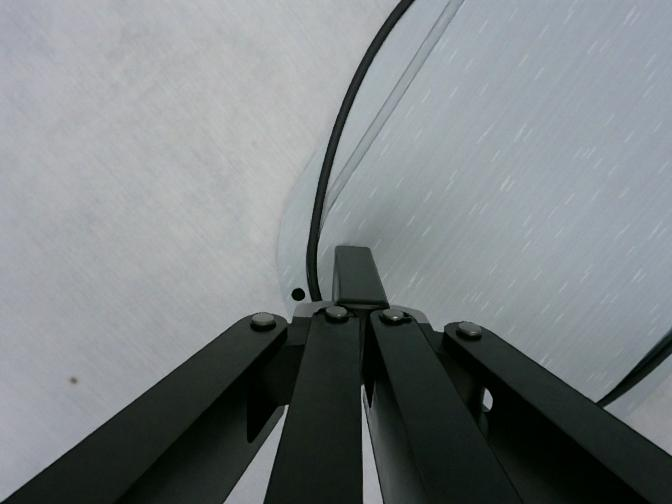

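Scaled by 2.016 from the camera's 672x504 image, which has a finer 960x720 frame.

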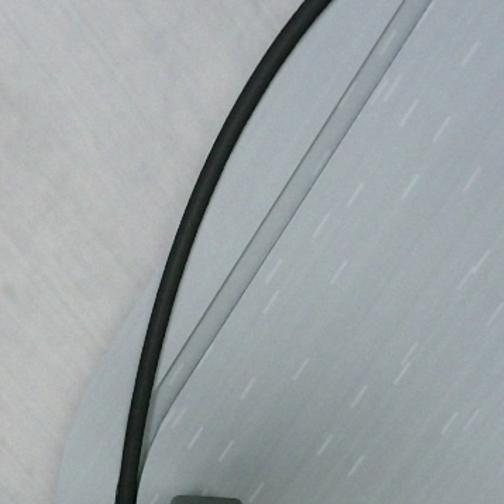

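Emit:
{"op": "move", "data": {
  "target": [
    [0,0,0,0,0,0,-1,0,0,0.055,-0.0133,0,0,0,-0.1,-1,0,0],
    [0,0,0,0,0,0,-1,0,0,0.055,-0.0133,-0.029,0,0,-0.1,-1,0,0],
    [0,0,0,0,0,0,-1,0,0,0.025,-0.0133,-0.031,0,0,-0.1,-1,0,0],
    [0,0,0,0,0,0,-1,0,0,0.025,-0.0133,0,0,0,-0.1,-1,0,0],
    [0,0,0,0,0,0,-1,0,0,0.0617,-0.035,0,0,0,-0.15,-1,0,0],
    [0,0,0,0,0,0,-1,0,0,0.0617,-0.035,-0.029,0,0,-0.15,-1,0,0],
    [0,0,0,0,0,0,-1,0,0,0.0317,-0.035,-0.031,0,0,-0.15,-1,0,0],
    [0,0,0,0,0,0,-1,0,0,0.0317,-0.035,0,0,0,-0.15,-1,0,0]
  ],
  "speed": [0.3,0.08,0.05,0.15,0.3,0.08,0.05,0.15],
  "cameras": ["cam_right_wrist"]
}}

Emit:
{"op": "zoom_image", "data": {
  "camera": "cam_right_wrist",
  "region": [200, 0, 450, 250]
}}

Scene clock: 3350.97 s.
left_arm: end_effector_position=(+0.3388, +0.2803, +0.1691) position_measured=232 object_status=3 end_effector_quat_wxyz=(-0.023, +0.996, +0.078, -0.049) | right_arm: end_effector_position=(+0.3842, -0.0018, +0.0584) position_measured=233 object_status=3 end_effector_quat_wxyz=(-0.003, +0.820, -0.572, +0.012)
Joint positions: left_arm=[0.428 -0.742 -0.528 -2.783 -0.338 1.986 -1.556] | right_arm=[2.022 0.664 -1.169 -2.1 0.773 2.239 0.012]
Joint velocities: left_arm=[within noise] | right_arm=[0 -0.001 -0.001 0.002 0.001 -0.006 0.006]
Joint torques (N m): left_arm=[-0.28 -4.81 7.09 22 0.98 1.98 0.17] | right_arm=[0.27 -28.68 -18.31 18.4 0.38 2.38 0.13]
External joint torques (N m): left_arm=[-0.24 -0.02 0.39 -0.34 0.14 -0.43 0.17] | right_arm=[0.23 -0.84 0.03 0.5 -0.21 -0.26 0.13]
Flange force (N): left_arm=[-2.3 -1.3 -1.0] | right_arm=[-0.5 0.2 -2.4]
Hand target: left_arm +0.3365, +0.2811, +0.1678; -0.024, +0.996, +0.074, -0.052 | right_arm +0.3830, -0.0030, +0.0580; +0.000, +0.819, -0.573, +0.012
Off the commanded pose: left_arm 0.003 m, 1 deg | right_arm 0.002 m, 0 deg.
move: done
Images, in order (width x height): cam_right_wrist 672x504.

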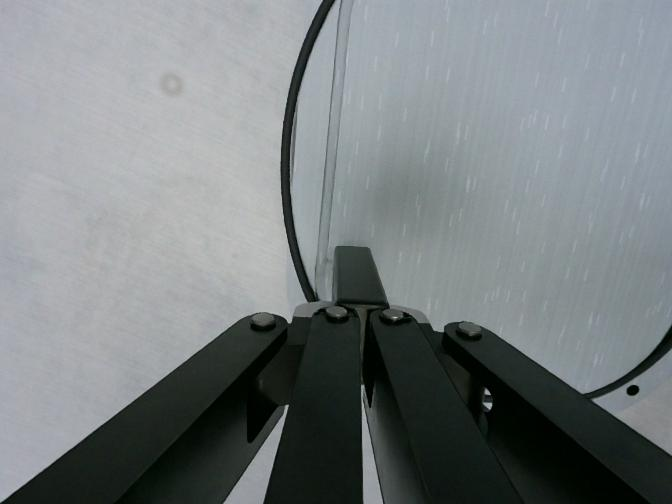

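Scaled by 2.016 from the camera's 672x504 image, which has a finer 960x720 frame.

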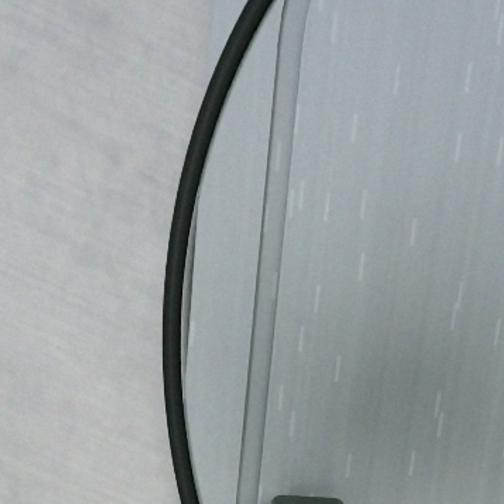

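Emit:
{"op": "move", "data": {
  "target": [
    [0,0,0,0,0,0,-1,0,0,0.04,-0.0117,0,0,0,-0.03,-1,0,0],
    [0,0,0,0,0,0,-1,0,0,0.04,-0.0117,-0.027,0,0,-0.03,-1,0,0],
    [0,0,0,0,0,0,-1,0,0,-0.0033,-0.0117,-0.031,0,0,-0.03,-1,0,0],
    [0,0,0,0,0,0,-1,0,0,-0.0033,-0.0117,0,0,0,-0.03,-1,0,0],
    [0,0,0,0,0,0,-1,0,0,0.0467,-0.0317,0,0,0,-0.03,-1,0,0],
    [0,0,0,0,0,0,-1,0,0,0.0467,-0.0317,-0.027,0,0,-0.03,-1,0,0],
    [0,0,0,0,0,0,-1,0,0,0.0017,-0.0317,-0.031,0,0,-0.03,-1,0,0],
    [0,0,0,0,0,0,-1,0,0,0.0017,-0.0317,0,0,0,-0.03,-1,0,0],
    [0,0,0,0,0,0,-1,0,0,0.05,-0.0517,0,0,0,-0.03,-1,0,0],
    [0,0,0,0,0,0,-1,0,0,0.05,-0.0517,-0.027,0,0,-0.03,-1,0,0],
    [0,0,0,0,0,0,-1,0,0,0.0067,-0.0517,-0.031,0,0,-0.03,-1,0,0],
    [0,0,0,0,0,0,-1,0,0,0.0,0,0.01,0,0,-0.03,-1,0,0]
  ],
  "speed": [0.3,0.1,0.06,0.2,0.3,0.1,0.06,0.2,0.3,0.1,0.06,0.2],
  "cameras": ["cam_right_wrist"]
}}

Emit:
{"op": "zoom_image", "data": {
  "camera": "cam_right_wrist",
  "region": [200, 0, 450, 250]
}}

Scene clock: 3375.37 s.
left_arm: end_effector_position=(+0.3388, +0.2803, +0.1691) position_measured=232 object_status=3 end_effector_quat_wxyz=(-0.023, +0.996, +0.078, -0.049) | right_arm: end_effector_position=(+0.3836, -0.0029, +0.0641) position_measured=233 object_status=3 end_effector_quat_wxyz=(-0.001, +0.792, -0.610, +0.011)
Joint positions: left_arm=[0.428 -0.742 -0.528 -2.783 -0.338 1.986 -1.556] | right_arm=[2.03 0.654 -1.181 -2.099 0.757 2.228 0.115]
Joint velocities: left_arm=[within noise] | right_arm=[0 0 0.001 0 -0.002 -0.002 0.006]
Joint torques (N m): left_arm=[-0.3 -4.82 7.07 22.03 0.97 1.99 0.17] | right_arm=[0.23 -27.52 -18.06 19.36 0.56 2.24 0.07]
External joint torques (N m): left_arm=[-0.31 -0.08 0.3 -0.31 0.13 -0.42 0.18] | right_arm=[0.22 -0.08 0.14 1.28 -0.03 -0.39 0.07]
Flange force (N): left_arm=[-2.5 -1.1 -1.0] | right_arm=[-3.2 -3.7 -1.1]
Hand target: left_arm +0.3365, +0.2811, +0.1678; -0.024, +0.996, +0.074, -0.052 | right_arm +0.3830, -0.0030, +0.0640; +0.000, +0.791, -0.611, +0.012
Off the commanded pose: left_arm 0.003 m, 1 deg | right_arm 0.001 m, 0 deg.
move: done
Images, in order (width x height): cam_right_wrist 672x504.

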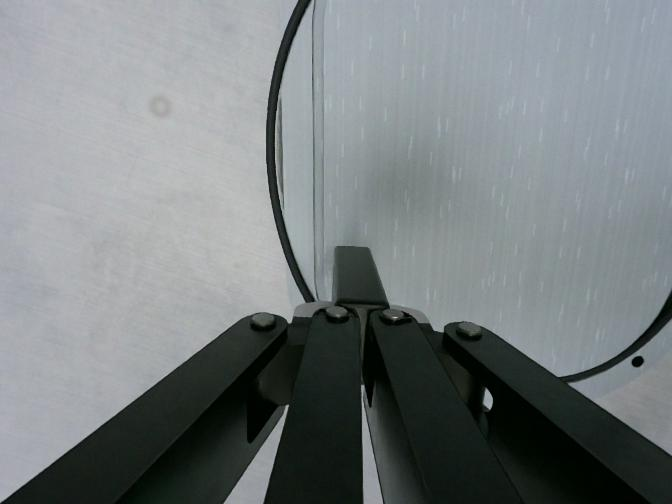

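Scaled by 2.016 from the camera's 672x504 image, which has a finer 960x720 frame.

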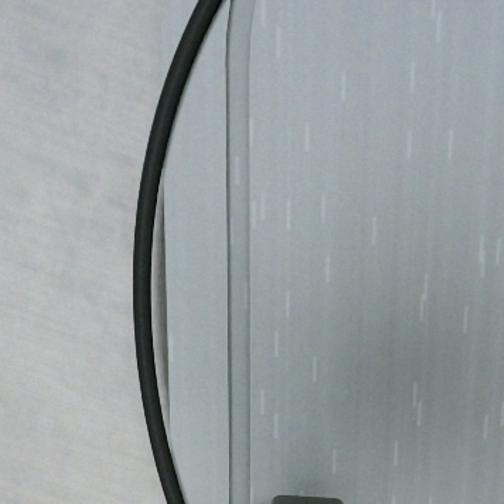

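Emit:
{"op": "move", "data": {
  "target": [
    [0,0,0,0,0,0,-1,0,0,-0.03,-0.1,0.09,0,0,0.25,-1,0,0],
    [0,0,0,0,0,0,-1,0,0,-0.11,-0.24,0.06,0,0,0.5,-1,0,0]
  ],
  "speed": 0.5,
  "cameras": ["cam_right_wrist","cam_head_right"]
}}

Emit:
{"op": "zoom_image", "data": {
  "camera": "cam_head_right",
  "region": [350, 240, 490, 360]
}}

Scene clock: 3387.93 s.
left_arm: end_effector_position=(+0.3388, +0.2803, +0.1691) position_measured=232 object_status=3 end_effector_quat_wxyz=(-0.023, +0.996, +0.078, -0.049) | right_arm: end_effector_position=(+0.3169, -0.1475, +0.0999) position_measured=233 object_status=3 end_effector_quat_wxyz=(-0.008, +0.992, +0.126, +0.007)
Joint positions: left_arm=[0.428 -0.742 -0.528 -2.783 -0.338 1.986 -1.556] | right_arm=[2.837 0.466 -1.994 -2.625 0.615 2.344 -1.514]
Joint velocities: left_arm=[within noise] | right_arm=[0 0 0 0 -0.001 0 -0.005]
Joint torques (N m): left_arm=[-0.29 -4.8 7.1 22 0.97 1.98 0.18] | right_arm=[0.29 2.56 -10.07 19.9 0.96 2.75 -0.2]
External joint torques (N m): left_arm=[-0.27 -0.12 0.37 -0.29 0.13 -0.41 0.19] | right_arm=[0.31 1.02 0.75 0.17 0.32 0.03 -0.2]
Flange force (N): left_arm=[-2.6 -1.2 -1.2] | right_arm=[-3.0 -0.5 -1.3]
Hand target: left_arm +0.3365, +0.2811, +0.1678; -0.024, +0.996, +0.074, -0.052 | right_arm +0.3170, -0.1470, +0.1000; -0.008, +0.992, +0.128, +0.009
Off the commanded pose: left_arm 0.003 m, 1 deg | right_arm 0.000 m, 0 deg.
joint sent to its limit (right arm) — joint 1 (waist), upper limit. The joint targets still meet the commanded pose.
move: done; limits=paced
Images, in order (width x height): cam_head_right 672x504, cam_right_wrist 672x504.

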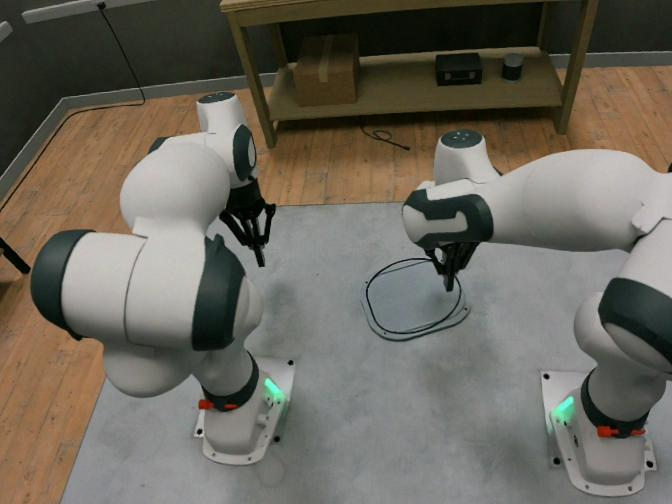

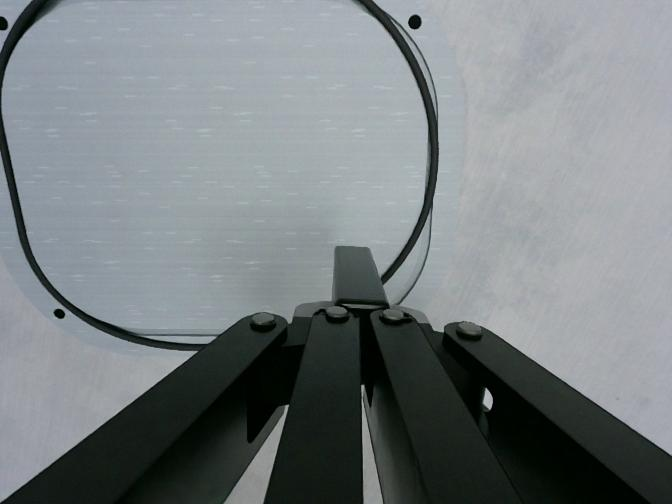

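Scaled by 3.600 from the camera's 672x504 image, which has a finer 960x720 frame.

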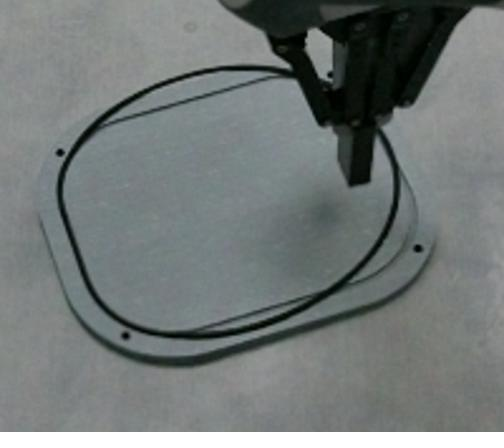

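Emit:
{"op": "move", "data": {
  "target": [0,0,0,0,0,0,-1,0,0,-0.05,0.1,0.08,0,0,-0.5,-1,0,0],
  "speed": 0.4
}}

Emit:
{"op": "move", "data": {
  "target": [0,0,0,0,0,0,-1,0,0,-0.08,0.1,0,0,0,0.5,-1,0,0],
  "speed": 0.4
}}

Scene clock: 3400.00 s.
left_arm: end_effector_position=(+0.3388, +0.2803, +0.1691) position_measured=232 object_status=3 end_effector_quat_wxyz=(-0.023, +0.996, +0.078, -0.049) | right_arm: end_effector_position=(+0.2876, -0.0877, +0.1484) position_measured=233 object_status=3 end_effector_quat_wxyz=(+0.000, +0.793, -0.609, +0.013)
Joint positions: left_arm=[0.428 -0.742 -0.528 -2.783 -0.338 1.986 -1.556] | right_arm=[2.64 1.072 -1.842 -2.423 1.025 1.796 -0.096]
Joint velocities: left_arm=[within noise] | right_arm=[-0.001 -0.001 0 0 0 0 0.006]
Joint torques (N m): left_arm=[-0.29 -4.8 7.13 22.06 0.98 1.98 0.2] | right_arm=[-0.24 -15.18 -23.91 14.48 0.9 2.33 0]
External joint torques (N m): left_arm=[-0.31 -0.15 0.37 -0.19 0.15 -0.41 0.21] | right_arm=[-0.13 -0.17 0.62 1.22 0.21 -0.34 0]
Flange force (N): left_arm=[-2.6 -1.2 -1.4] | right_arm=[-3.3 -4.3 0.0]
Hand target: left_arm +0.3365, +0.2811, +0.1678; -0.024, +0.996, +0.074, -0.052 | right_arm +0.2870, -0.0870, +0.1480; +0.000, +0.791, -0.611, +0.012
Off the commanded pose: left_arm 0.003 m, 1 deg | right_arm 0.001 m, 0 deg.
move: done; limits=paced

Scene clock: 3403.83 s.
left_arm: end_effector_position=(+0.3388, +0.2803, +0.1691) position_measured=232 object_status=3 end_effector_quat_wxyz=(-0.023, +0.996, +0.078, -0.049) | right_arm: end_effector_position=(+0.2400, -0.0268, +0.1482) position_measured=233 object_status=3 end_effector_quat_wxyz=(-0.008, +0.992, +0.126, +0.010)
Joint positions: left_arm=[0.428 -0.742 -0.528 -2.783 -0.338 1.986 -1.556] | right_arm=[2.837 0.76 -1.816 -2.4 0.837 2.03 -1.366]
Joint velocities: left_arm=[within noise] | right_arm=[0.002 0.001 0 0 0 0 -0.004]
Joint torques (N m): left_arm=[-0.3 -4.82 7.05 22.02 0.98 1.98 0.2] | right_arm=[0.03 -9.43 -19.84 18.23 1.1 2.41 -0.25]
External joint torques (N m): left_arm=[-0.31 -0.16 0.29 -0.21 0.14 -0.4 0.21] | right_arm=[-0.03 0.57 -0.2 0.36 0.31 -0.31 -0.25]
Flange force (N): left_arm=[-2.6 -1.1 -1.3] | right_arm=[-0.6 0.1 -1.4]
Hand target: left_arm +0.3365, +0.2811, +0.1678; -0.024, +0.996, +0.074, -0.052 | right_arm +0.2390, -0.0270, +0.1480; -0.008, +0.992, +0.128, +0.009
Off the commanded pose: left_arm 0.003 m, 1 deg | right_arm 0.001 m, 0 deg.
joint sent to its limit (right arm) — joint 1 (waist), upper limit. The joint targets still meet the commanded pose.
move: done

Emit:
{"op": "move", "data": {
  "target": [
    [0,0,0,0,0,0,-1,0,0,-0.03,-0.05,0,0,0,0.48,-1,0,0],
    [0,0,0,0,0,0,-1,0,0,0.1,-0.35,0,0,0,0,-1,0,0],
    [0,0,0,0,0,0,-1,0,0,0.35,-0.12,0,0,0,-0.5,-1,0,0],
    [0,0,0,0,0,0,-1,0,0,0.2,0.13,0,0,0,0,-1,0,0],
    [0,0,0,0,0,0,-1,0,0,0,-0.05,0,0,0,0.48,-1,0,0]
  ],
  "speed": 0.9
}}

Emit:
{"op": "move", "data": {
  "target": [
    [0,0,0,0,0,0,-1,0,0,0.1,-0.3,0,0,0,-0.48,-1,0,0],
    [0,0,0,0,0,0,-1,0,0,0.35,-0.07,0,0,0,-0.98,-1,0,0],
    [0,0,0,0,0,0,-1,0,0,0.2,0.18,0,0,0,-0.48,-1,0,0],
    [0,0,0,0,0,0,-1,0,0,0,0,0,0,0,0,-1,0,0]
  ],
  "speed": 0.9
}}

Scene clock: 3428.07 s.
left_arm: end_effector_position=(+0.3388, +0.2803, +0.1691) position_measured=232 object_status=3 end_effector_quat_wxyz=(-0.023, +0.996, +0.078, -0.049) | right_arm: end_effector_position=(+0.3766, +0.0220, +0.1482) position_measured=233 object_status=3 end_effector_quat_wxyz=(-0.007, +1.000, -0.028, +0.009)
Joint positions: left_arm=[0.428 -0.742 -0.528 -2.783 -0.338 1.986 -1.556] | right_arm=[2.177 1.349 -1.739 -1.951 1.313 1.522 -1.36]
Joint velocities: left_arm=[within noise] | right_arm=[0 0 -0.001 0 0.001 0.001 -0.005]
Joint torques (N m): left_arm=[-0.28 -4.8 7.14 22.01 0.99 2 0.19] | right_arm=[0.25 -31.19 -32.01 6.36 0.87 2.63 -0.28]
External joint torques (N m): left_arm=[-0.33 -0.09 0.36 -0.25 0.15 -0.4 0.2] | right_arm=[0.35 -0.81 -0.18 0.45 -0.02 -0.11 -0.28]
Flange force (N): left_arm=[-2.5 -1.2 -1.2] | right_arm=[0.4 -0.4 -1.4]
Hand target: left_arm +0.3365, +0.2811, +0.1678; -0.024, +0.996, +0.074, -0.052 | right_arm +0.3765, +0.0218, +0.1480; -0.007, +1.000, -0.025, +0.010 (not the last commanded pose)
Off the commanded pose: left_arm 0.003 m, 1 deg | right_arm 0.159 m, 104 deg.
move: off_target (right_arm; path cut at 10 s); path passed 3 of 5 targets; limits=paced

Scene clock: 3435.70 s.
left_arm: end_effector_position=(+0.3388, +0.2803, +0.1691) position_measured=232 object_status=3 end_effector_quat_wxyz=(-0.023, +0.996, +0.078, -0.049) | right_arm: end_effector_position=(+0.5081, +0.1074, +0.1475) position_measured=233 object_status=3 end_effector_quat_wxyz=(-0.008, -0.387, +0.922, -0.024)
Joint positions: left_arm=[0.428 -0.742 -0.528 -2.783 -0.338 1.986 -1.556] | right_arm=[1.563 1.461 -1.759 -1.12 1.503 1.338 1.155]
Joint velocities: left_arm=[within noise] | right_arm=[-0.001 -0.001 0.001 0 0 0 0.005]
Joint torques (N m): left_arm=[-0.25 -4.84 7.1 22.06 0.98 1.99 0.19] | right_arm=[-0.07 -52.23 -26.28 -0.18 0.63 2.32 0.09]
External joint torques (N m): left_arm=[-0.27 -0.18 0.35 -0.2 0.14 -0.4 0.2] | right_arm=[-0.16 -1.59 -0.21 0.77 0.01 -0.12 0.09]
Flange force (N): left_arm=[-2.6 -1.2 -1.4] | right_arm=[-7.5 0.2 -4.1]
Hand target: left_arm +0.3365, +0.2811, +0.1678; -0.024, +0.996, +0.074, -0.052 | right_arm +0.5085, +0.1069, +0.1476; -0.008, -0.384, +0.923, -0.025 (not the last commanded pose)
Off the commanded pose: left_arm 0.003 m, 1 deg | right_arm 0.157 m, 132 deg.
move: held (right_arm; a check stopped the path); path passed 3 of 4 targets; limits=paced,held
pose unreachable (right arm): on one or more control steps of this call, first in action 0 (counted from 0), this arm could not follow its commanded pose, so it was not sent that pose on those steps. It may still have moved: this result reports where it is.
cause: moving toward the commanded pose would bring a part of the arm too close to another arm (a part of this arm just beyond joint 5 (forearm roll) and a part of the left arm just beyond its joint 6 (wrist pitch), at the place that arm is still heading or pushing toward).


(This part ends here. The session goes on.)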